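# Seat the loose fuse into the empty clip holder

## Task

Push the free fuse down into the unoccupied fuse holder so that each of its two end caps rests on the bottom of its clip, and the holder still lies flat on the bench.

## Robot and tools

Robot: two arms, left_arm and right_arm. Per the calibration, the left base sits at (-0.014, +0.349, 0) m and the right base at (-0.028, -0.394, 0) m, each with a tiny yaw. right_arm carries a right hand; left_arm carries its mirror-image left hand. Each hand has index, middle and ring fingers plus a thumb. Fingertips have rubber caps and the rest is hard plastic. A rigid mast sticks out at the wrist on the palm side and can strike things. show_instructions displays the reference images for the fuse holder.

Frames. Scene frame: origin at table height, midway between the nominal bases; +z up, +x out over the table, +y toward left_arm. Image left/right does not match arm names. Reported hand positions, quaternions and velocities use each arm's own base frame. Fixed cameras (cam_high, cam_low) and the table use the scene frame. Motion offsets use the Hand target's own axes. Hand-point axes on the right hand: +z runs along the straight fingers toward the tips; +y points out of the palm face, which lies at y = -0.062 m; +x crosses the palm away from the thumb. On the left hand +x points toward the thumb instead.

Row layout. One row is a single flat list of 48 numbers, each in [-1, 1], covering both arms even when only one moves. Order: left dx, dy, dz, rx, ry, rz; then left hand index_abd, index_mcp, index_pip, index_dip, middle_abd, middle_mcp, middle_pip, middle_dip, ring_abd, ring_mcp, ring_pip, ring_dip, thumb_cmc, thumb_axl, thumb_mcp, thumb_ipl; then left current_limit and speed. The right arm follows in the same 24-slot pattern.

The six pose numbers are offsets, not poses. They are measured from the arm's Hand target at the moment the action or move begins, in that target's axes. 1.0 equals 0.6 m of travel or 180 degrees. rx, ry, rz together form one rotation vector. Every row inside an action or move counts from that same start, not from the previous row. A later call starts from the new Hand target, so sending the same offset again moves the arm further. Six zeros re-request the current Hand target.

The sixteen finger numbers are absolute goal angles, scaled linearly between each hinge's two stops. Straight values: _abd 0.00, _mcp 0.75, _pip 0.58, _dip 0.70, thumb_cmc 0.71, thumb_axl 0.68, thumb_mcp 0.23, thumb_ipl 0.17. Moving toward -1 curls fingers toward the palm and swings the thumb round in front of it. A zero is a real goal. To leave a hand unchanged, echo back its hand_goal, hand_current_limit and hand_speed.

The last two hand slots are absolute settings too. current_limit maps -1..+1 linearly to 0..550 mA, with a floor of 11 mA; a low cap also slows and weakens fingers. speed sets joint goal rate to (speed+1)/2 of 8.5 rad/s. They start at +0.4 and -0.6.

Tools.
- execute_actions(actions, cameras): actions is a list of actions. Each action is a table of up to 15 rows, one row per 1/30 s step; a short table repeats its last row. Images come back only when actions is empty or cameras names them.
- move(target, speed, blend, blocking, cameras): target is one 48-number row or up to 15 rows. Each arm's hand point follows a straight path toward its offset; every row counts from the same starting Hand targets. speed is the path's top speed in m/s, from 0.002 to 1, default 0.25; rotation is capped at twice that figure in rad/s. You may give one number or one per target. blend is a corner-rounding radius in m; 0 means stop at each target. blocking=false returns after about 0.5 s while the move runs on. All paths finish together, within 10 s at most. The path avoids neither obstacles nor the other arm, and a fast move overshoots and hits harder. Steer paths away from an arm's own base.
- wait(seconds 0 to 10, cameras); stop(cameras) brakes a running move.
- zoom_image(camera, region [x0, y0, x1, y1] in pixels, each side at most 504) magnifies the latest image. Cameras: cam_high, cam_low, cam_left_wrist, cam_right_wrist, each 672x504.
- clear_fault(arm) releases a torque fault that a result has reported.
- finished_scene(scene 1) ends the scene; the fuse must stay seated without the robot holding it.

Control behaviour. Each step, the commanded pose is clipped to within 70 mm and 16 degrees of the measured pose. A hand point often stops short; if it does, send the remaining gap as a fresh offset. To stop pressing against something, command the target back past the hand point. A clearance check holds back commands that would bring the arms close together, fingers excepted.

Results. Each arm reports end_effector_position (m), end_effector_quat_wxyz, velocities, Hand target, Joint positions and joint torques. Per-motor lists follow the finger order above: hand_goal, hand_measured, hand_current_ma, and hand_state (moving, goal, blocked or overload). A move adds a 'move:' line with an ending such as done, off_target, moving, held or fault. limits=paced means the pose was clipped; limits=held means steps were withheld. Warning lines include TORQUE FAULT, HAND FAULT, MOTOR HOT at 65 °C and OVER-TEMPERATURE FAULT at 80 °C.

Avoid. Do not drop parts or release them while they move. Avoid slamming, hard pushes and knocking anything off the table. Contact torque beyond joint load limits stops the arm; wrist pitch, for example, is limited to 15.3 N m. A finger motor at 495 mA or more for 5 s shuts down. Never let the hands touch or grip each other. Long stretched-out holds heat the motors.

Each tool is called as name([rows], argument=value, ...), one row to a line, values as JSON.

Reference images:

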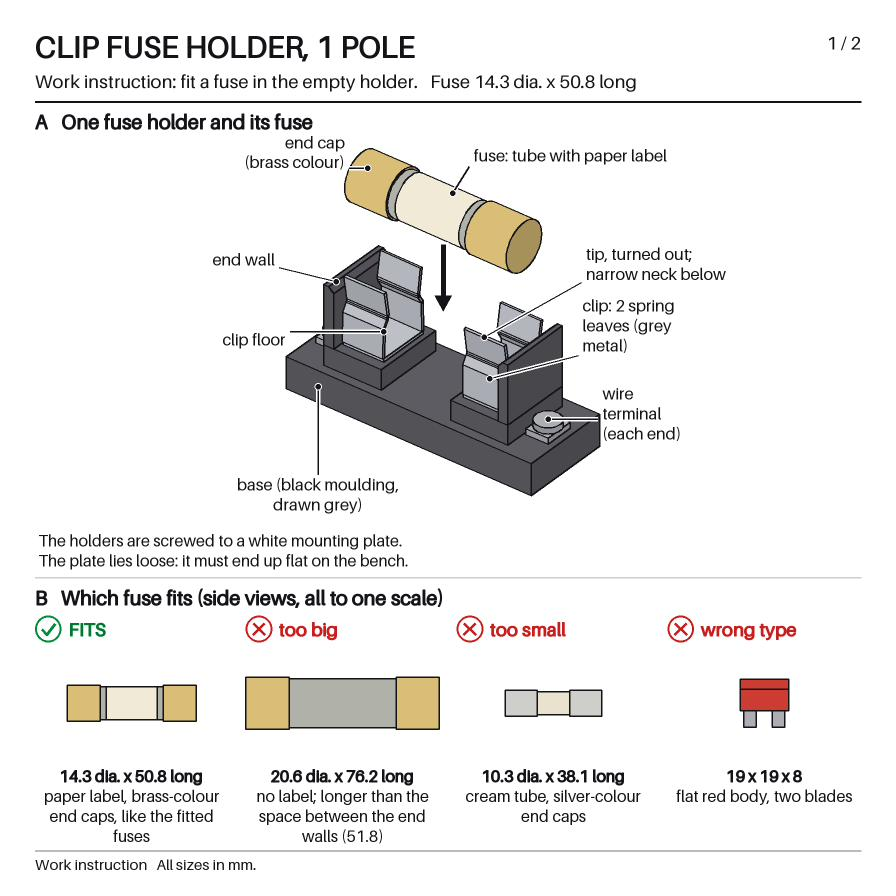

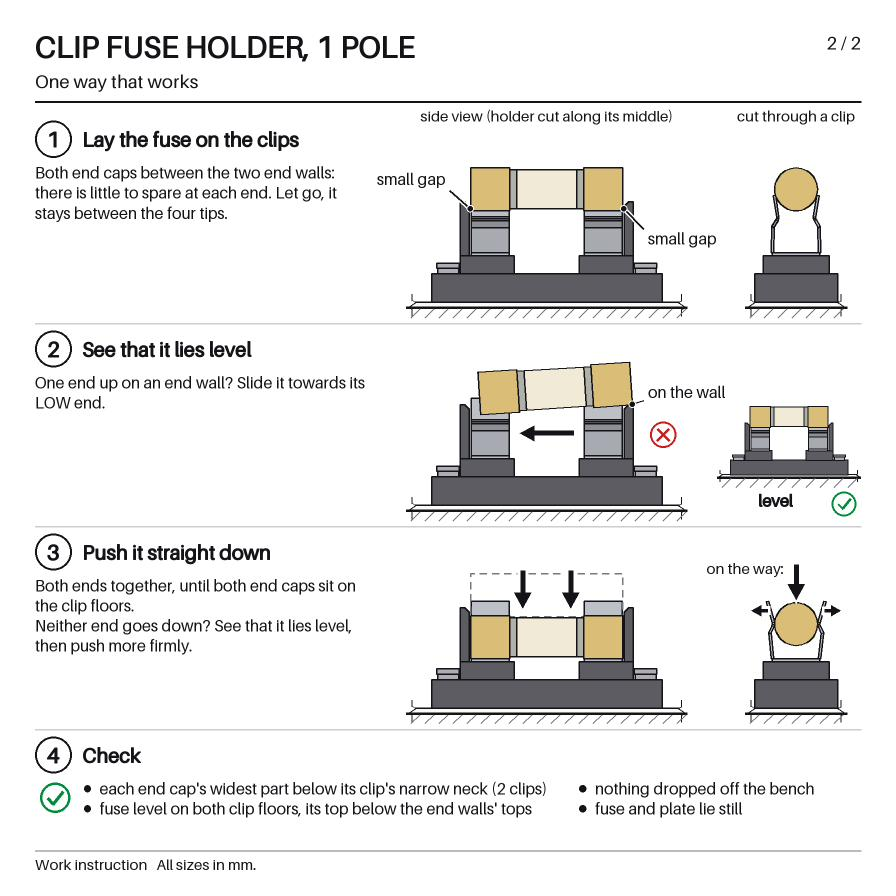

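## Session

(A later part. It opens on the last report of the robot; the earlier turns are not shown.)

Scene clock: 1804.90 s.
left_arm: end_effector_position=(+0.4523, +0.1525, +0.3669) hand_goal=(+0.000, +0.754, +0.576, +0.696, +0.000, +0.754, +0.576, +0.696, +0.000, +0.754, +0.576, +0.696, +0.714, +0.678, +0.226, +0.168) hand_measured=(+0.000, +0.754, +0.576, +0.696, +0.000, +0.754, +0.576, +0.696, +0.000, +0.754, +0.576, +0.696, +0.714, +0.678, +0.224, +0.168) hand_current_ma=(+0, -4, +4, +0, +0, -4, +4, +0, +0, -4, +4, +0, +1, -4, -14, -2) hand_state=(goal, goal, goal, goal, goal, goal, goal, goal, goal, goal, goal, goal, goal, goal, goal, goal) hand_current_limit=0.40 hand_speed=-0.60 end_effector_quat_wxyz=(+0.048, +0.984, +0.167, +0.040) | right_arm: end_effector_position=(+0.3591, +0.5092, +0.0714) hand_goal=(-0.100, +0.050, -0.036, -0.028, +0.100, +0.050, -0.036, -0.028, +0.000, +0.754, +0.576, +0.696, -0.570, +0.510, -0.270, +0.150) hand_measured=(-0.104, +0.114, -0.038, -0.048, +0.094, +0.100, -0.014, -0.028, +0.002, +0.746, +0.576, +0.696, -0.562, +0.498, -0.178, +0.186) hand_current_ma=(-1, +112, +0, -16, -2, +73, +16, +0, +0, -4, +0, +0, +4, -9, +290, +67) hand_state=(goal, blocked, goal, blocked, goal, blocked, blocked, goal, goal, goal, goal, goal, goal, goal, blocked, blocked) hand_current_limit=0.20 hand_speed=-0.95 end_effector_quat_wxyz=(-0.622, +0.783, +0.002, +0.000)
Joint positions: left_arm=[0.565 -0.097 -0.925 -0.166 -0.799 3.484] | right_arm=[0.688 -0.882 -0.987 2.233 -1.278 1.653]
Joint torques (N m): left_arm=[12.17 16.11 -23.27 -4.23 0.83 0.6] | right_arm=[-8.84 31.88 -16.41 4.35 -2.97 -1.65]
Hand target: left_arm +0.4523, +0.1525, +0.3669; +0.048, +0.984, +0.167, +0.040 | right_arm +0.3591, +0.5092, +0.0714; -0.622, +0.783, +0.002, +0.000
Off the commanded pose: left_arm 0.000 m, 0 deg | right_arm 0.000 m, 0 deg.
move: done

move([
  [0,0,0,0,0,0,0,0.754,0.576,0.696,0,0.754,0.576,0.696,0,0.754,0.576,0.696,0.714,0.678,0.226,0.168,0.4,-0.6, 0,-0.00406,-0.00094,0,0,0,-0.1,0.05,-0.036,-0.029,0.1,0.05,-0.036,-0.029,0,0.754,0.576,0.696,-0.571,0.509,-0.27,0.15,0.2,-0.95],
  [0,0,0,0,0,0,0,0.754,0.576,0.696,0,0.754,0.576,0.696,0,0.754,0.576,0.696,0.714,0.678,0.226,0.168,0.4,-0.6, 0.00167,-0.00406,-0.00094,0,0,0,-0.1,0.05,-0.036,-0.029,0.1,0.05,-0.036,-0.029,0,0.754,0.576,0.696,-0.571,0.509,-0.27,0.15,0.2,-0.95],
], speed=0.02)

move(target=[0,0,0,0,0,0,0,0.754,0.576,0.696,0,0.754,0.576,0.696,0,0.754,0.576,0.696,0.714,0.678,0.226,0.168,0.4,-0.6, 0,0.00406,0.00094,0,0,0,-0.1,0.05,-0.036,-0.029,0.1,0.05,-0.036,-0.029,0,0.754,0.576,0.696,-0.571,0.509,-0.27,0.15,0.2,-0.95], speed=0.02, cameras=["cam_high","cam_low","cam_right_wrist"])

zoom_image(camera="cam_high", region=[412, 182, 430, 198])

zoom_image(camera="cam_low", region=[372, 242, 390, 256])

zoom_image(camera="cam_right_wrist", region=[420, 0, 672, 189])

Scene clock: 1821.97 s.
left_arm: end_effector_position=(+0.4523, +0.1525, +0.3669) hand_goal=(+0.000, +0.754, +0.576, +0.696, +0.000, +0.754, +0.576, +0.696, +0.000, +0.754, +0.576, +0.696, +0.714, +0.678, +0.226, +0.168) hand_measured=(+0.000, +0.754, +0.576, +0.696, +0.000, +0.754, +0.576, +0.696, +0.000, +0.754, +0.576, +0.696, +0.714, +0.678, +0.224, +0.168) hand_current_ma=(+0, -4, +4, +0, +0, -4, +4, +0, +0, -4, +4, +0, +1, -4, -14, -2) hand_state=(goal, goal, goal, goal, goal, goal, goal, goal, goal, goal, goal, goal, goal, goal, goal, goal) hand_current_limit=0.40 hand_speed=-0.60 end_effector_quat_wxyz=(+0.048, +0.984, +0.167, +0.040) | right_arm: end_effector_position=(+0.3600, +0.5092, +0.0740) hand_goal=(-0.100, +0.050, -0.036, -0.028, +0.100, +0.050, -0.036, -0.028, +0.000, +0.754, +0.576, +0.696, -0.570, +0.510, -0.270, +0.150) hand_measured=(-0.100, +0.112, -0.024, -0.026, +0.094, +0.098, -0.014, -0.024, +0.002, +0.746, +0.576, +0.696, -0.562, +0.498, -0.178, +0.188) hand_current_ma=(+0, +108, +7, +0, -1, +70, +16, +1, +0, -4, +0, +0, +4, -9, +290, +70) hand_state=(goal, blocked, goal, goal, goal, blocked, blocked, goal, goal, goal, goal, goal, goal, goal, blocked, blocked) hand_current_limit=0.20 hand_speed=-0.95 end_effector_quat_wxyz=(-0.622, +0.783, +0.002, +0.000) end_effector_velocity=(+0.003, +0.001, +0.001) end_effector_angular_velocity=(+0.002, -0.002, -0.001)
Joint positions: left_arm=[0.565 -0.097 -0.925 -0.166 -0.799 3.484] | right_arm=[0.687 -0.876 -0.986 2.231 -1.275 1.657]
Joint velocities: left_arm=[within noise] | right_arm=[-0.003 0 -0.006 -0.002 0.002 0.003]
Joint torques (N m): left_arm=[12.68 16.31 -23.14 -4.5 0.81 0.49] | right_arm=[-11.07 44.85 -18.67 -3.44 0.83 1.5]
Hand target: left_arm +0.4523, +0.1525, +0.3669; +0.048, +0.984, +0.167, +0.040 | right_arm +0.3601, +0.5092, +0.0739; -0.622, +0.783, +0.002, +0.000
Off the commanded pose: left_arm 0.000 m, 0 deg | right_arm 0.000 m, 0 deg.
move: done

Scene clock: 1822.67 s.
left_arm: end_effector_position=(+0.4523, +0.1525, +0.3669) hand_goal=(+0.000, +0.754, +0.576, +0.696, +0.000, +0.754, +0.576, +0.696, +0.000, +0.754, +0.576, +0.696, +0.714, +0.678, +0.226, +0.168) hand_measured=(+0.000, +0.754, +0.576, +0.696, +0.000, +0.754, +0.576, +0.696, +0.000, +0.754, +0.576, +0.696, +0.714, +0.678, +0.224, +0.168) hand_current_ma=(+0, -4, +4, +0, +0, -4, +4, +0, +0, -4, +4, +0, +1, -4, -14, -2) hand_state=(goal, goal, goal, goal, goal, goal, goal, goal, goal, goal, goal, goal, goal, goal, goal, goal) hand_current_limit=0.40 hand_speed=-0.60 end_effector_quat_wxyz=(+0.048, +0.984, +0.167, +0.040) | right_arm: end_effector_position=(+0.3602, +0.5092, +0.0715) hand_goal=(-0.100, +0.050, -0.036, -0.028, +0.100, +0.050, -0.036, -0.028, +0.000, +0.754, +0.576, +0.696, -0.570, +0.510, -0.270, +0.150) hand_measured=(-0.106, +0.112, -0.028, -0.036, +0.090, +0.098, -0.016, -0.028, +0.002, +0.746, +0.576, +0.696, -0.564, +0.498, -0.178, +0.188) hand_current_ma=(-2, +106, +3, -4, -3, +70, +16, +0, +0, -4, +0, +0, +2, -9, +290, +70) hand_state=(goal, blocked, goal, goal, goal, blocked, blocked, goal, goal, goal, goal, goal, goal, goal, blocked, blocked) hand_current_limit=0.20 hand_speed=-0.95 end_effector_quat_wxyz=(-0.622, +0.783, +0.002, +0.000)
Joint positions: left_arm=[0.565 -0.097 -0.925 -0.166 -0.799 3.484] | right_arm=[0.687 -0.883 -0.989 2.232 -1.277 1.654]
Joint torques (N m): left_arm=[11.98 15.93 -22.93 -4.45 0.82 0.55] | right_arm=[-7.16 34.7 -15.41 3.94 -3.33 -1.34]
Hand target: left_arm +0.4523, +0.1525, +0.3669; +0.048, +0.984, +0.167, +0.040 | right_arm +0.3601, +0.5092, +0.0714; -0.622, +0.783, +0.002, +0.000
Off the commanded pose: left_arm 0.000 m, 0 deg | right_arm 0.000 m, 0 deg.
move: done
camera_calibration:
cam_right_wrist: T_world_to_cam=[[-0.773667, -0.206233, -0.599088, 0.45285], [-0.39998, -0.574336, 0.71425, 0.336083], [-0.491381, 0.792216, 0.361856, -0.12814], [0, 0, 0, 1]] pos_world=[0.421816, 0.387932, 0.0776183]
Images, in order (width x height): cam_high 672x504, cam_low 672x504, cam_right_wrist 672x504.

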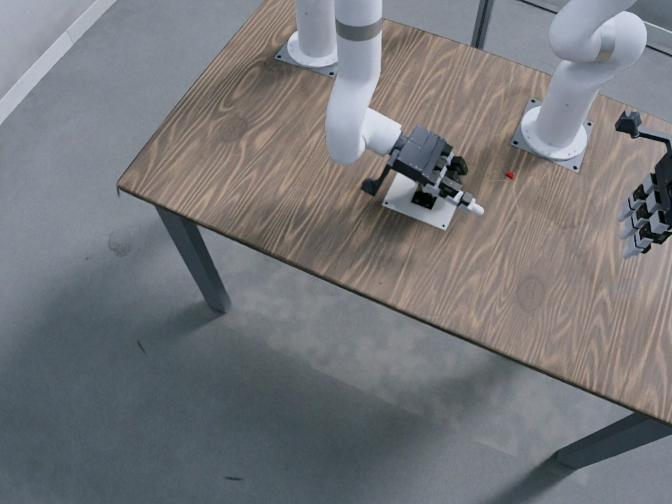

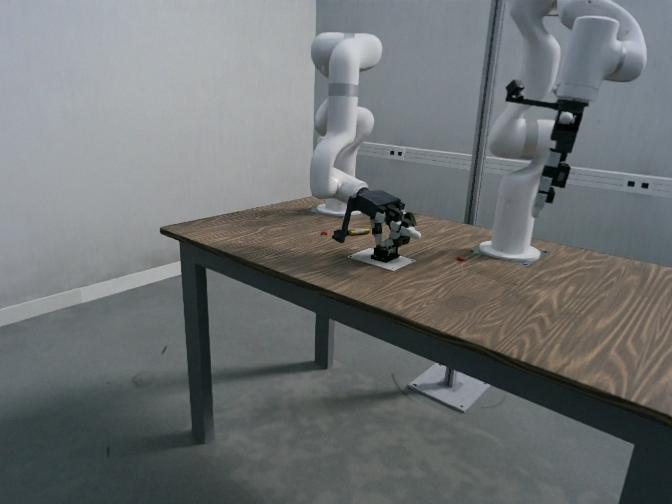

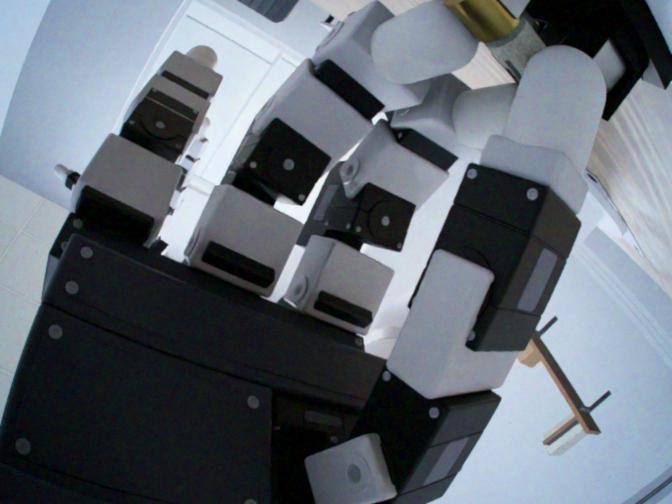

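Scaled by 28.000 from the camera's 672x504 image, which has a finer 960x720 frame.

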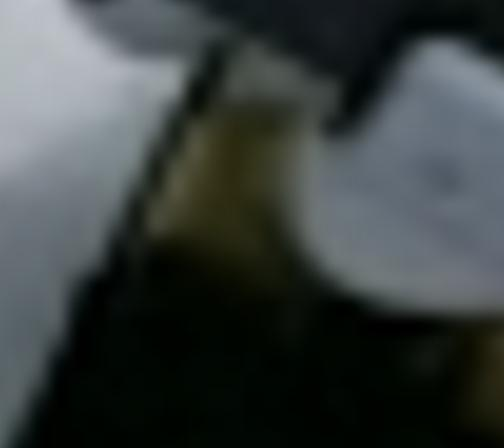

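Scaled by 28.000 from the camera's 672x504 image, which has a finer 960x720 frame.

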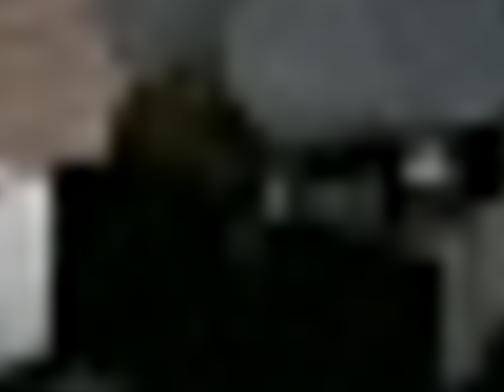

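Scaled by 2.000 from the camera's 672x504 image, which has a finer 960x720 frame.

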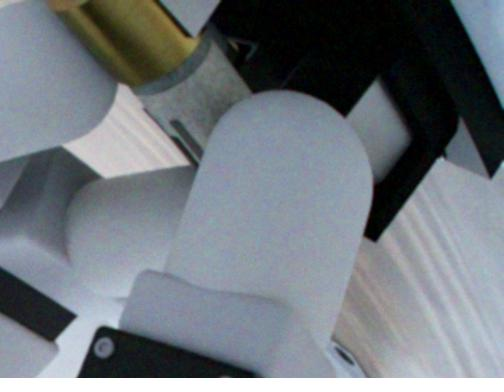

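zoom_image(camera="cam_right_wrist", region=[440, 0, 600, 120])

Scaled by 3.150 from the camera's 672x504 image, which has a finer 960x720 frame.

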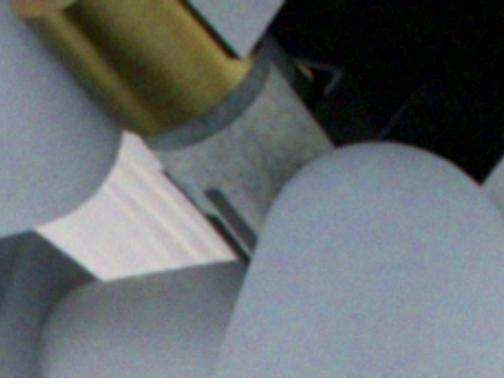

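zoom_image(camera="cam_high", region=[410, 182, 440, 204])

zoom_image(camera="cam_low", region=[368, 238, 398, 260])

Scaled by 16.800 from the camera's 672x504 image, which has a finer 960x720 frame.

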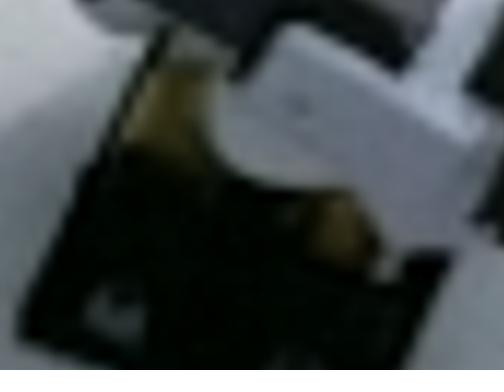

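Scaled by 16.800 from the camera's 672x504 image, which has a finer 960x720 frame.

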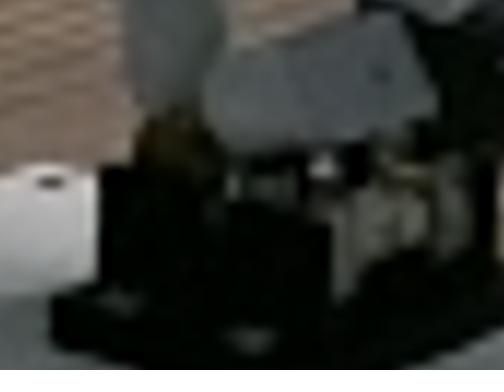

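move([
  [0,0,0,0,0,0,0,0.754,0.576,0.696,0,0.754,0.576,0.696,0,0.754,0.576,0.696,0.714,0.678,0.226,0.168,0.4,-0.6, 0,-0.00406,-0.00094,0,0,0,-0.1,0.05,-0.036,-0.029,0.1,0.05,-0.036,-0.029,0,0.754,0.576,0.696,-0.571,0.509,-0.27,0.15,0.2,-0.95],
  [0,0,0,0,0,0,0,0.754,0.576,0.696,0,0.754,0.576,0.696,0,0.754,0.576,0.696,0.714,0.678,0.226,0.168,0.4,-0.6, 0.00083,-0.00406,-0.00094,0,0,0,-0.1,0.05,-0.036,-0.029,0.1,0.05,-0.036,-0.029,0,0.754,0.576,0.696,-0.571,0.509,-0.27,0.15,0.2,-0.95],
], speed=0.02)

move(target=[0,0,0,0,0,0,0,0.754,0.576,0.696,0,0.754,0.576,0.696,0,0.754,0.576,0.696,0.714,0.678,0.226,0.168,0.4,-0.6, 0,0.00406,0.00094,0,0,0,-0.1,0.05,-0.036,-0.029,0.1,0.05,-0.036,-0.029,0,0.754,0.576,0.696,-0.571,0.509,-0.27,0.15,0.2,-0.95], speed=0.02)

move(target=[0,0,0,0,0,0,0,0.754,0.576,0.696,0,0.754,0.576,0.696,0,0.754,0.576,0.696,0.714,0.678,0.226,0.168,0.4,-0.6, 0,0.00162,0.000375,0,0,0,-0.1,0.05,-0.036,-0.029,0.1,0.05,-0.036,-0.029,0,0.754,0.576,0.696,-0.571,0.509,-0.27,0.15,0.2,-0.95], speed=0.02)

Scene clock: 2048.70 s.
left_arm: end_effector_position=(+0.4523, +0.1525, +0.3669) hand_goal=(+0.000, +0.754, +0.576, +0.696, +0.000, +0.754, +0.576, +0.696, +0.000, +0.754, +0.576, +0.696, +0.714, +0.678, +0.226, +0.168) hand_measured=(+0.000, +0.754, +0.576, +0.696, +0.000, +0.754, +0.576, +0.696, +0.000, +0.754, +0.576, +0.696, +0.714, +0.678, +0.224, +0.168) hand_current_ma=(+0, -4, +4, +0, +0, -4, +4, +0, +0, -4, +4, +0, +1, -4, -14, -2) hand_state=(goal, goal, goal, goal, goal, goal, goal, goal, goal, goal, goal, goal, goal, goal, goal, goal) hand_current_limit=0.40 hand_speed=-0.60 end_effector_quat_wxyz=(+0.048, +0.984, +0.167, +0.040) | right_arm: end_effector_position=(+0.3604, +0.5092, +0.0738) hand_goal=(-0.100, +0.050, -0.036, -0.028, +0.100, +0.050, -0.036, -0.028, +0.000, +0.754, +0.576, +0.696, -0.570, +0.510, -0.270, +0.150) hand_measured=(-0.104, +0.110, -0.022, -0.024, +0.096, +0.096, -0.016, -0.024, +0.002, +0.746, +0.576, +0.696, -0.564, +0.498, -0.178, +0.188) hand_current_ma=(-1, +105, +8, +1, -1, +66, +15, +1, +0, -4, +0, +0, +2, -9, +290, +70) hand_state=(goal, blocked, goal, goal, goal, blocked, blocked, goal, goal, goal, goal, goal, goal, goal, blocked, blocked) hand_current_limit=0.20 hand_speed=-0.95 end_effector_quat_wxyz=(-0.622, +0.783, +0.002, +0.000)
Joint positions: left_arm=[0.565 -0.097 -0.925 -0.166 -0.799 3.484] | right_arm=[0.686 -0.877 -0.987 2.23 -1.274 1.658]
Joint torques (N m): left_arm=[11.9 16.32 -23.2 -3.99 0.89 0.53] | right_arm=[-10.22 65.88 -17.8 -2.8 0.9 1.36]
Hand target: left_arm +0.4523, +0.1525, +0.3669; +0.048, +0.984, +0.167, +0.040 | right_arm +0.3606, +0.5092, +0.0739; -0.622, +0.783, +0.002, +0.000
Off the commanded pose: left_arm 0.000 m, 0 deg | right_arm 0.000 m, 0 deg.
move: done

Scene clock: 2049.43 s.
left_arm: end_effector_position=(+0.4523, +0.1525, +0.3669) hand_goal=(+0.000, +0.754, +0.576, +0.696, +0.000, +0.754, +0.576, +0.696, +0.000, +0.754, +0.576, +0.696, +0.714, +0.678, +0.226, +0.168) hand_measured=(+0.000, +0.754, +0.576, +0.696, +0.000, +0.754, +0.576, +0.696, +0.000, +0.754, +0.576, +0.696, +0.714, +0.678, +0.224, +0.168) hand_current_ma=(+0, -4, +4, +0, +0, -4, +4, +0, +0, -4, +4, +0, +1, -4, -14, -2) hand_state=(goal, goal, goal, goal, goal, goal, goal, goal, goal, goal, goal, goal, goal, goal, goal, goal) hand_current_limit=0.40 hand_speed=-0.60 end_effector_quat_wxyz=(+0.048, +0.984, +0.167, +0.040) | right_arm: end_effector_position=(+0.3607, +0.5092, +0.0715) hand_goal=(-0.100, +0.050, -0.036, -0.028, +0.100, +0.050, -0.036, -0.028, +0.000, +0.754, +0.576, +0.696, -0.570, +0.510, -0.270, +0.150) hand_measured=(-0.106, +0.110, -0.022, -0.030, +0.094, +0.096, -0.016, -0.030, +0.002, +0.746, +0.576, +0.696, -0.564, +0.498, -0.178, +0.188) hand_current_ma=(-1, +101, +9, -1, -1, +66, +13, -1, +0, -4, +0, +0, +2, -9, +290, +70) hand_state=(goal, blocked, goal, goal, goal, blocked, goal, goal, goal, goal, goal, goal, goal, goal, blocked, blocked) hand_current_limit=0.20 hand_speed=-0.95 end_effector_quat_wxyz=(-0.622, +0.783, +0.002, +0.000)
Joint positions: left_arm=[0.565 -0.097 -0.925 -0.166 -0.799 3.484] | right_arm=[0.686 -0.883 -0.99 2.231 -1.276 1.655]
Joint torques (N m): left_arm=[12.35 17.2 -23.58 -4.56 0.82 0.55] | right_arm=[-8.67 35.6 -15.89 3.95 -3.19 -1.42]
Hand target: left_arm +0.4523, +0.1525, +0.3669; +0.048, +0.984, +0.167, +0.040 | right_arm +0.3606, +0.5092, +0.0714; -0.622, +0.783, +0.002, +0.000
Off the commanded pose: left_arm 0.000 m, 0 deg | right_arm 0.000 m, 0 deg.
move: done

Scene clock: 2050.13 s.
left_arm: end_effector_position=(+0.4523, +0.1525, +0.3669) hand_goal=(+0.000, +0.754, +0.576, +0.696, +0.000, +0.754, +0.576, +0.696, +0.000, +0.754, +0.576, +0.696, +0.714, +0.678, +0.226, +0.168) hand_measured=(+0.000, +0.754, +0.576, +0.696, +0.000, +0.754, +0.576, +0.696, +0.000, +0.754, +0.576, +0.696, +0.714, +0.678, +0.224, +0.168) hand_current_ma=(+0, -4, +4, +0, +0, -4, +4, +0, +0, -4, +4, +0, +1, -4, -14, -2) hand_state=(goal, goal, goal, goal, goal, goal, goal, goal, goal, goal, goal, goal, goal, goal, goal, goal) hand_current_limit=0.40 hand_speed=-0.60 end_effector_quat_wxyz=(+0.048, +0.984, +0.167, +0.040) | right_arm: end_effector_position=(+0.3606, +0.5092, +0.0704) hand_goal=(-0.100, +0.050, -0.036, -0.028, +0.100, +0.050, -0.036, -0.028, +0.000, +0.754, +0.576, +0.696, -0.570, +0.510, -0.270, +0.150) hand_measured=(-0.110, +0.110, -0.030, -0.040, +0.094, +0.096, -0.022, -0.036, +0.002, +0.746, +0.576, +0.696, -0.566, +0.498, -0.178, +0.188) hand_current_ma=(-4, +101, +2, -6, -2, +66, +7, -4, +0, -4, +0, +0, +1, -10, +290, +70) hand_state=(goal, blocked, goal, goal, goal, blocked, goal, goal, goal, goal, goal, goal, goal, goal, blocked, blocked) hand_current_limit=0.20 hand_speed=-0.95 end_effector_quat_wxyz=(-0.622, +0.783, +0.002, +0.000)
Joint positions: left_arm=[0.565 -0.097 -0.925 -0.166 -0.799 3.484] | right_arm=[0.686 -0.886 -0.991 2.231 -1.277 1.654]
Joint torques (N m): left_arm=[12.03 17.57 -23.17 -3.96 0.74 0.61] | right_arm=[-3.99 32.46 -14.05 3.69 -2.56 -1.5]
Hand target: left_arm +0.4523, +0.1525, +0.3669; +0.048, +0.984, +0.167, +0.040 | right_arm +0.3606, +0.5092, +0.0704; -0.622, +0.783, +0.002, +0.000
Off the commanded pose: left_arm 0.000 m, 0 deg | right_arm 0.000 m, 0 deg.
move: done

wait(seconds=0.1, cameras=["cam_high","cam_low","cam_right_wrist"])

zoom_image(camera="cam_high", region=[410, 182, 440, 204])

zoom_image(camera="cam_low", region=[368, 238, 398, 260])

zoom_image(camera="cam_right_wrist", region=[440, 0, 600, 120])

Scene clock: 2061.80 s.
left_arm: end_effector_position=(+0.4523, +0.1525, +0.3669) hand_goal=(+0.000, +0.754, +0.576, +0.696, +0.000, +0.754, +0.576, +0.696, +0.000, +0.754, +0.576, +0.696, +0.714, +0.678, +0.226, +0.168) hand_measured=(+0.000, +0.754, +0.576, +0.696, +0.000, +0.754, +0.576, +0.696, +0.000, +0.754, +0.576, +0.696, +0.714, +0.678, +0.224, +0.168) hand_current_ma=(+0, -4, +4, +0, +0, -4, +4, +0, +0, -4, +4, +0, +1, -4, -14, -2) hand_state=(goal, goal, goal, goal, goal, goal, goal, goal, goal, goal, goal, goal, goal, goal, goal, goal) hand_current_limit=0.40 hand_speed=-0.60 end_effector_quat_wxyz=(+0.048, +0.984, +0.167, +0.040) | right_arm: end_effector_position=(+0.3606, +0.5092, +0.0704) hand_goal=(-0.100, +0.050, -0.036, -0.028, +0.100, +0.050, -0.036, -0.028, +0.000, +0.754, +0.576, +0.696, -0.570, +0.510, -0.270, +0.150) hand_measured=(-0.112, +0.110, -0.030, -0.040, +0.094, +0.096, -0.022, -0.036, +0.002, +0.746, +0.576, +0.696, -0.566, +0.496, -0.178, +0.188) hand_current_ma=(-4, +101, +2, -6, -2, +66, +7, -4, +0, -4, +0, +0, +1, -10, +290, +70) hand_state=(goal, blocked, goal, goal, goal, blocked, goal, goal, goal, goal, goal, goal, goal, goal, blocked, blocked) hand_current_limit=0.20 hand_speed=-0.95 end_effector_quat_wxyz=(-0.622, +0.783, +0.002, +0.000)
Joint positions: left_arm=[0.565 -0.097 -0.925 -0.166 -0.799 3.484] | right_arm=[0.686 -0.886 -0.991 2.231 -1.277 1.654]
Joint torques (N m): left_arm=[12.53 16.82 -23.63 -4.56 0.84 0.44] | right_arm=[9.11 31.93 -12.55 3.49 -0.59 -1.38]
Hand target: left_arm +0.4523, +0.1525, +0.3669; +0.048, +0.984, +0.167, +0.040 | right_arm +0.3606, +0.5092, +0.0704; -0.622, +0.783, +0.002, +0.000
Off the commanded pose: left_arm 0.000 m, 0 deg | right_arm 0.000 m, 0 deg.
wait: 0.10 s; at rest from the start
camera_calibration:
cam_right_wrist: T_world_to_cam=[[-0.773698, -0.206278, -0.599033, 0.452605], [-0.39992, -0.574321, 0.714297, 0.337033], [-0.491381, 0.792215, 0.361857, -0.127497], [0, 0, 0, 1]] pos_world=[0.422316, 0.387932, 0.0765186]
Images, in order (width x height): cam_high 672x504, cam_low 672x504, cam_right_wrist 672x504.

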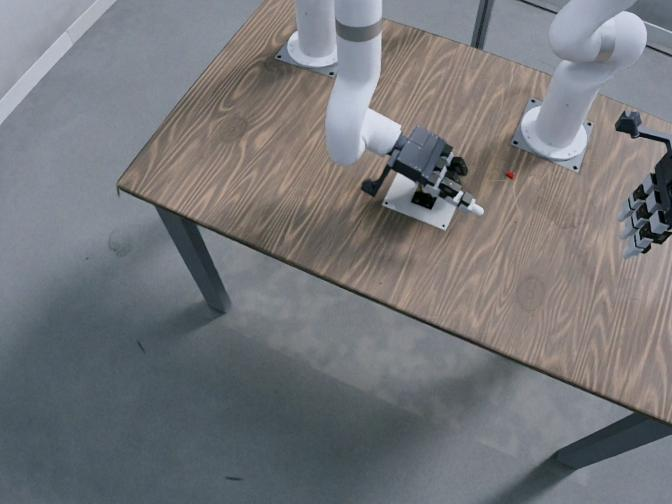

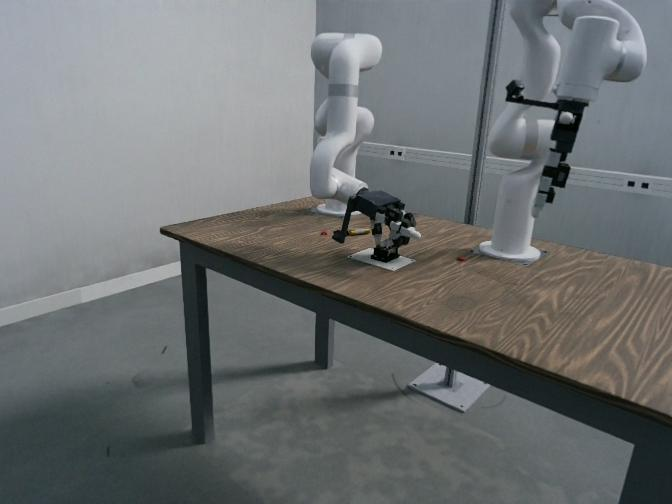

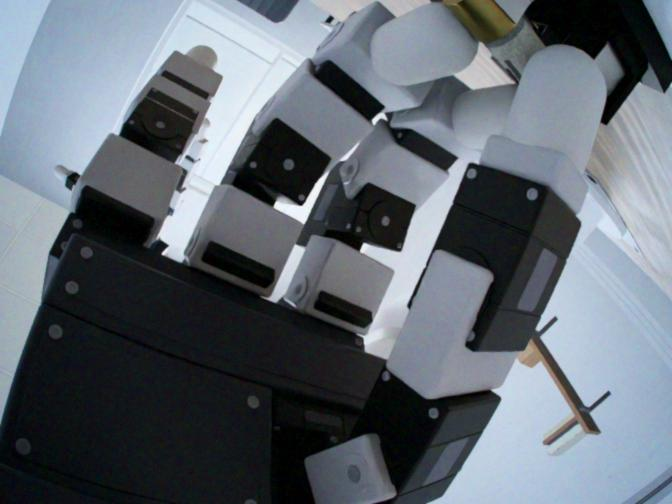

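Scaled by 16.800 from the camera's 672x504 image, which has a finer 960x720 frame.

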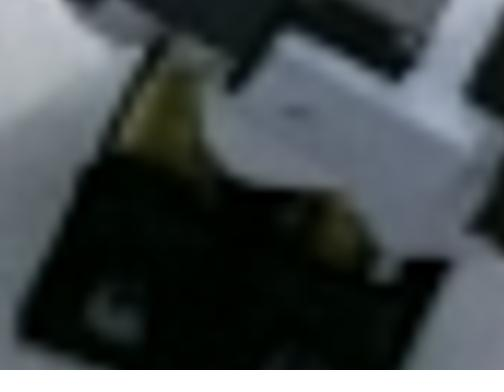

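Scaled by 16.800 from the camera's 672x504 image, which has a finer 960x720 frame.

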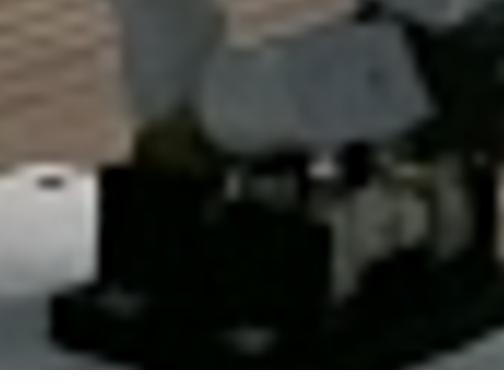

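Scaled by 3.150 from the camera's 672x504 image, which has a finer 960x720 frame.

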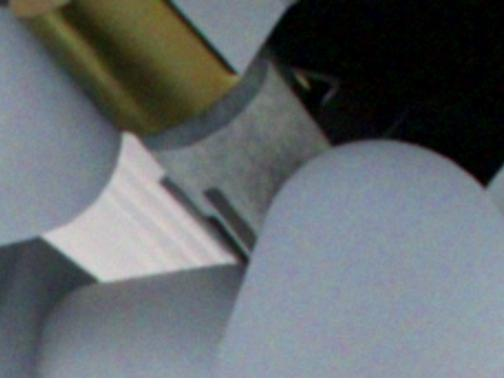

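move(target=[0,0,0,0,0,0,0,0.754,0.576,0.696,0,0.754,0.576,0.696,0,0.754,0.576,0.696,0.714,0.678,0.226,0.168,0.4,-0.6, 0,0,0,0,0,0,-0.1,0.12,-0.036,-0.029,0.1,0.11,-0.036,-0.029,0,0.754,0.576,0.696,-0.571,0.509,-0.18,0.18,0.2,-0.97], speed=0.02)

move(target=[0,0,0,0,0,0,0,0.754,0.576,0.696,0,0.754,0.576,0.696,0,0.754,0.576,0.696,0.714,0.678,0.226,0.168,0.4,-0.6, 0,0,0,0,0,0,-0.1,0.15,-0.036,-0.029,0.1,0.14,-0.036,-0.029,0,0.754,0.576,0.696,-0.571,0.509,-0.15,0.18,0.2,-0.97], speed=0.02, cameras=["cam_high","cam_low","cam_right_wrist"])

zoom_image(camera="cam_right_wrist", region=[420, 0, 672, 189])

zoom_image(camera="cam_low", region=[368, 238, 398, 260])

Scene clock: 2149.67 s.
left_arm: end_effector_position=(+0.4523, +0.1525, +0.3669) hand_goal=(+0.000, +0.754, +0.576, +0.696, +0.000, +0.754, +0.576, +0.696, +0.000, +0.754, +0.576, +0.696, +0.714, +0.678, +0.226, +0.168) hand_measured=(+0.000, +0.754, +0.576, +0.696, +0.000, +0.754, +0.576, +0.696, +0.000, +0.754, +0.576, +0.696, +0.714, +0.678, +0.224, +0.168) hand_current_ma=(+0, -4, +4, +0, +0, -4, +4, +0, +0, -4, +4, +0, +1, -4, -14, -2) hand_state=(goal, goal, goal, goal, goal, goal, goal, goal, goal, goal, goal, goal, goal, goal, goal, goal) hand_current_limit=0.40 hand_speed=-0.60 end_effector_quat_wxyz=(+0.048, +0.984, +0.167, +0.040) | right_arm: end_effector_position=(+0.3606, +0.5092, +0.0704) hand_goal=(-0.100, +0.120, -0.036, -0.028, +0.100, +0.110, -0.036, -0.028, +0.000, +0.754, +0.576, +0.696, -0.570, +0.510, -0.180, +0.180) hand_measured=(-0.112, +0.114, -0.034, -0.040, +0.094, +0.104, -0.030, -0.036, +0.002, +0.746, +0.576, +0.696, -0.566, +0.496, -0.178, +0.196) hand_current_ma=(-5, +11, +0, -7, -2, +2, +2, -4, +0, -4, +0, +0, +1, -10, +113, +18) hand_state=(goal, moving, goal, goal, goal, moving, moving, goal, goal, goal, goal, goal, goal, goal, moving, goal) hand_current_limit=0.20 hand_speed=-0.97 end_effector_quat_wxyz=(-0.622, +0.783, +0.002, +0.000)
Joint positions: left_arm=[0.565 -0.097 -0.925 -0.166 -0.799 3.484] | right_arm=[0.686 -0.886 -0.991 2.231 -1.277 1.654]
Joint torques (N m): left_arm=[12.4 16.14 -23.49 -4.5 0.87 0.55] | right_arm=[9.4 34.66 -11.39 3.49 1.7 -1.48]
Hand target: left_arm +0.4523, +0.1525, +0.3669; +0.048, +0.984, +0.167, +0.040 | right_arm +0.3606, +0.5092, +0.0704; -0.622, +0.783, +0.002, +0.000
Off the commanded pose: left_arm 0.000 m, 0 deg | right_arm 0.000 m, 0 deg.
move: done

Scene clock: 2150.80 s.
left_arm: end_effector_position=(+0.4523, +0.1525, +0.3669) hand_goal=(+0.000, +0.754, +0.576, +0.696, +0.000, +0.754, +0.576, +0.696, +0.000, +0.754, +0.576, +0.696, +0.714, +0.678, +0.226, +0.168) hand_measured=(+0.000, +0.754, +0.576, +0.696, +0.000, +0.754, +0.576, +0.696, +0.000, +0.754, +0.576, +0.696, +0.714, +0.678, +0.224, +0.168) hand_current_ma=(+0, -4, +4, +0, +0, -4, +4, +0, +0, -4, +4, +0, +1, -4, -14, -2) hand_state=(goal, goal, goal, goal, goal, goal, goal, goal, goal, goal, goal, goal, goal, goal, goal, goal) hand_current_limit=0.40 hand_speed=-0.60 end_effector_quat_wxyz=(+0.048, +0.984, +0.167, +0.040) | right_arm: end_effector_position=(+0.3606, +0.5091, +0.0704) hand_goal=(-0.100, +0.150, -0.036, -0.028, +0.100, +0.140, -0.036, -0.028, +0.000, +0.754, +0.576, +0.696, -0.570, +0.510, -0.150, +0.180) hand_measured=(-0.102, +0.138, -0.038, -0.030, +0.096, +0.130, -0.034, -0.030, +0.002, +0.746, +0.576, +0.696, -0.570, +0.508, -0.150, +0.182) hand_current_ma=(+0, -7, +0, +0, -1, -6, +0, +0, +0, -4, +0, +0, +0, -1, +0, +1) hand_state=(goal, goal, goal, goal, goal, goal, goal, goal, goal, goal, goal, goal, goal, goal, goal, goal) hand_current_limit=0.20 hand_speed=-0.97 end_effector_quat_wxyz=(-0.622, +0.783, +0.002, +0.000)
Joint positions: left_arm=[0.565 -0.097 -0.925 -0.166 -0.799 3.484] | right_arm=[0.686 -0.886 -0.991 2.231 -1.277 1.654]
Joint torques (N m): left_arm=[11.42 16.49 -23.09 -4.51 0.78 0.51] | right_arm=[9.64 48.73 -10.3 3.7 -0.65 -1.48]
Hand target: left_arm +0.4523, +0.1525, +0.3669; +0.048, +0.984, +0.167, +0.040 | right_arm +0.3606, +0.5092, +0.0704; -0.622, +0.783, +0.002, +0.000
Off the commanded pose: left_arm 0.000 m, 0 deg | right_arm 0.000 m, 0 deg.
move: done
camera_calibration:
cam_right_wrist: T_world_to_cam=[[-0.773711, -0.206356, -0.598989, 0.452637], [-0.39992, -0.574203, 0.714391, 0.336981], [-0.49136, 0.79228, 0.361742, -0.127522], [0, 0, 0, 1]] pos_world=[0.422316, 0.387933, 0.0765187]
Images, in order (width x height): cam_high 672x504, cam_low 672x504, cam_right_wrist 672x504.

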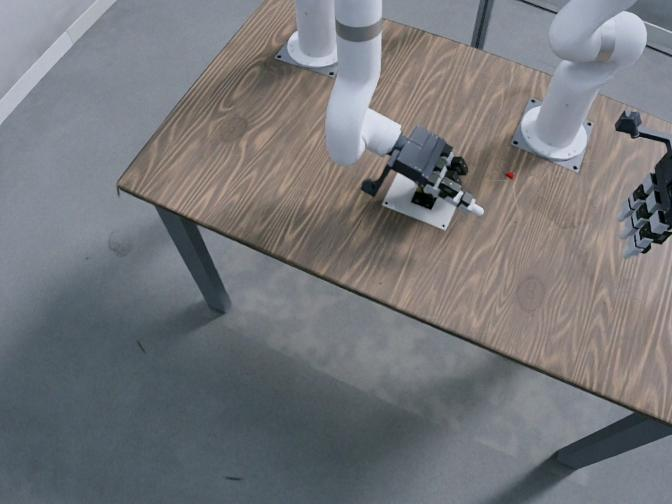

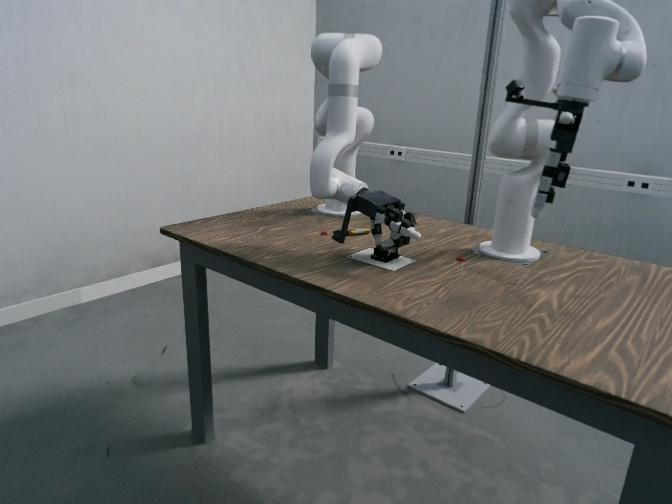

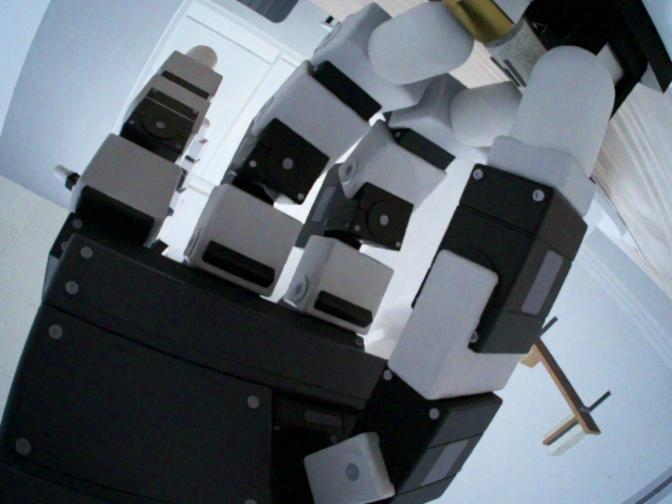

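Scaled by 2.000 from the camera's 672x504 image, which has a finer 960x720 frame.

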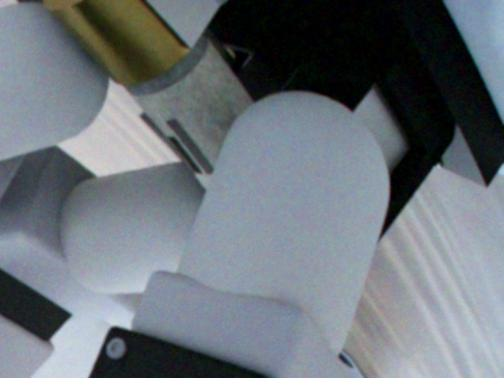

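Scaled by 16.800 from the camera's 672x504 image, which has a finer 960x720 frame.

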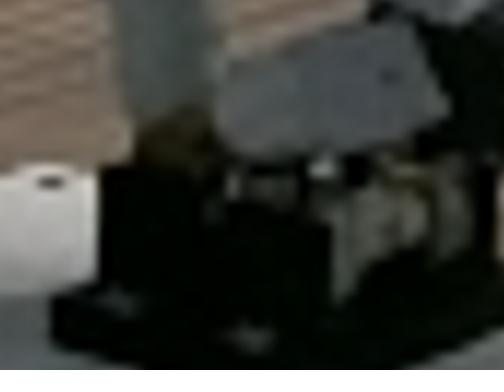

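move([
  [0,0,0,0,0,0,0,0.754,0.576,0.696,0,0.754,0.576,0.696,0,0.754,0.576,0.696,0.714,0.678,0.226,0.168,0.4,-0.6, 0,0,0,0,0,0,-0.1,0.22,-0.036,-0.029,0.1,0.21,-0.036,-0.029,0,0.754,0.576,0.696,-0.571,0.509,-0.09,0.18,0.2,-0.95],
  [0,0,0,0,0,0,0,0.754,0.576,0.696,0,0.754,0.576,0.696,0,0.754,0.576,0.696,0.714,0.678,0.226,0.168,0.4,-0.6, 0,-0.008,-0.0019,0,0,0,-0.1,0.32,-0.036,-0.029,0.1,0.32,-0.036,-0.029,0,0.754,0.576,0.696,-0.571,0.509,-0.0,0.18,0.2,-0.9],
], speed=0.02, cameras=["cam_high","cam_low","cam_right_wrist"])

zoom_image(camera="cam_right_wrist", region=[420, 0, 672, 189])

zoom_image(camera="cam_low", region=[368, 238, 398, 260])

Scene clock: 2163.60 s.
left_arm: end_effector_position=(+0.4523, +0.1525, +0.3669) hand_goal=(+0.000, +0.754, +0.576, +0.696, +0.000, +0.754, +0.576, +0.696, +0.000, +0.754, +0.576, +0.696, +0.714, +0.678, +0.226, +0.168) hand_measured=(+0.000, +0.754, +0.576, +0.696, +0.000, +0.754, +0.576, +0.696, +0.000, +0.754, +0.576, +0.696, +0.714, +0.678, +0.224, +0.168) hand_current_ma=(+0, -4, +4, +0, +0, -4, +4, +0, +0, -4, +4, +0, +1, -4, -14, -2) hand_state=(goal, goal, goal, goal, goal, goal, goal, goal, goal, goal, goal, goal, goal, goal, goal, goal) hand_current_limit=0.40 hand_speed=-0.60 end_effector_quat_wxyz=(+0.048, +0.984, +0.167, +0.040) | right_arm: end_effector_position=(+0.3606, +0.5091, +0.0753) hand_goal=(-0.100, +0.320, -0.036, -0.028, +0.100, +0.320, -0.036, -0.028, +0.000, +0.754, +0.576, +0.696, -0.570, +0.510, +0.000, +0.180) hand_measured=(-0.102, +0.304, -0.038, -0.030, +0.096, +0.306, -0.034, -0.030, +0.002, +0.746, +0.576, +0.696, -0.570, +0.508, -0.002, +0.182) hand_current_ma=(+0, -11, +0, +0, -1, -9, +0, +0, +0, -4, +0, +0, +0, -1, +0, +1) hand_state=(goal, goal, goal, goal, goal, goal, goal, goal, goal, goal, goal, goal, goal, goal, goal, goal) hand_current_limit=0.20 hand_speed=-0.90 end_effector_quat_wxyz=(-0.622, +0.783, +0.002, +0.000)
Joint positions: left_arm=[0.565 -0.097 -0.925 -0.166 -0.799 3.484] | right_arm=[0.686 -0.874 -0.986 2.229 -1.273 1.659]
Joint torques (N m): left_arm=[11.88 16.66 -23.27 -4.22 0.85 0.37] | right_arm=[2.65 64.28 -7.41 -3.2 0.93 1.4]
Hand target: left_arm +0.4523, +0.1525, +0.3669; +0.048, +0.984, +0.167, +0.040 | right_arm +0.3606, +0.5091, +0.0753; -0.622, +0.783, +0.002, +0.000
Off the commanded pose: left_arm 0.000 m, 0 deg | right_arm 0.000 m, 0 deg.
move: done
camera_calibration:
cam_right_wrist: T_world_to_cam=[[-0.773698, -0.206278, -0.599033, 0.455462], [-0.39992, -0.574321, 0.714297, 0.333493], [-0.491381, 0.792215, 0.361857, -0.129319], [0, 0, 0, 1]] pos_world=[0.422216, 0.387932, 0.0814186]
Images, in order (width x height): cam_high 672x504, cam_low 672x504, cam_right_wrist 672x504.

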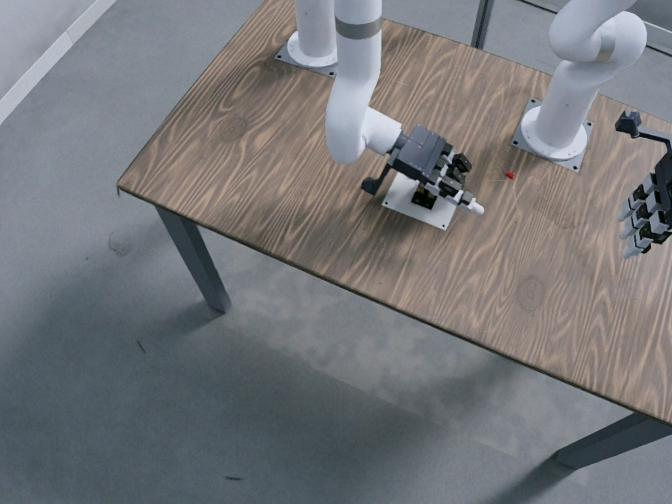

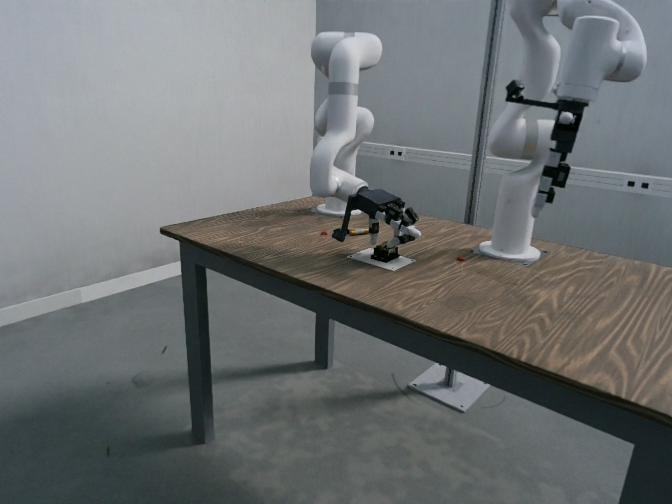

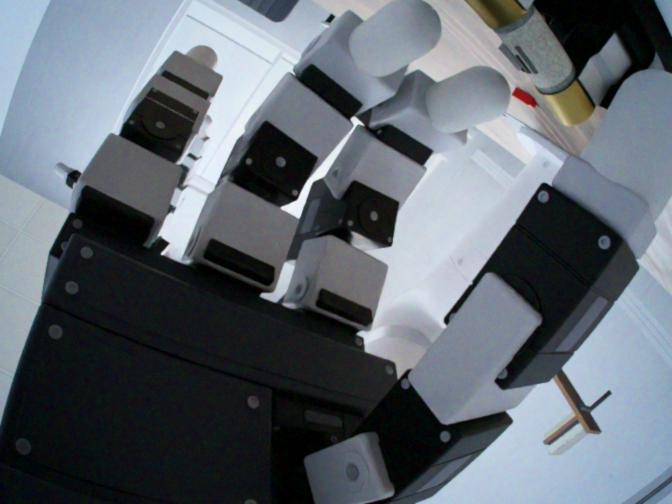

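Scaled by 2.000 from the camera's 672x504 image, which has a finer 960x720 frame.

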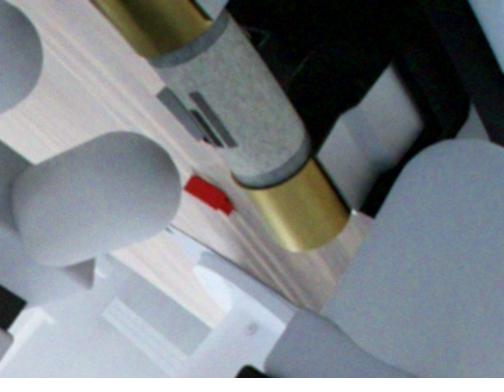

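Scaled by 16.800 from the camera's 672x504 image, which has a finer 960x720 frame.

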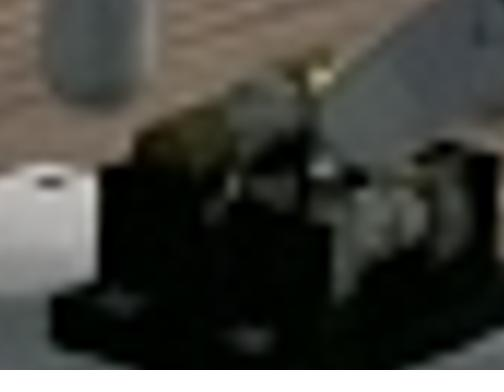

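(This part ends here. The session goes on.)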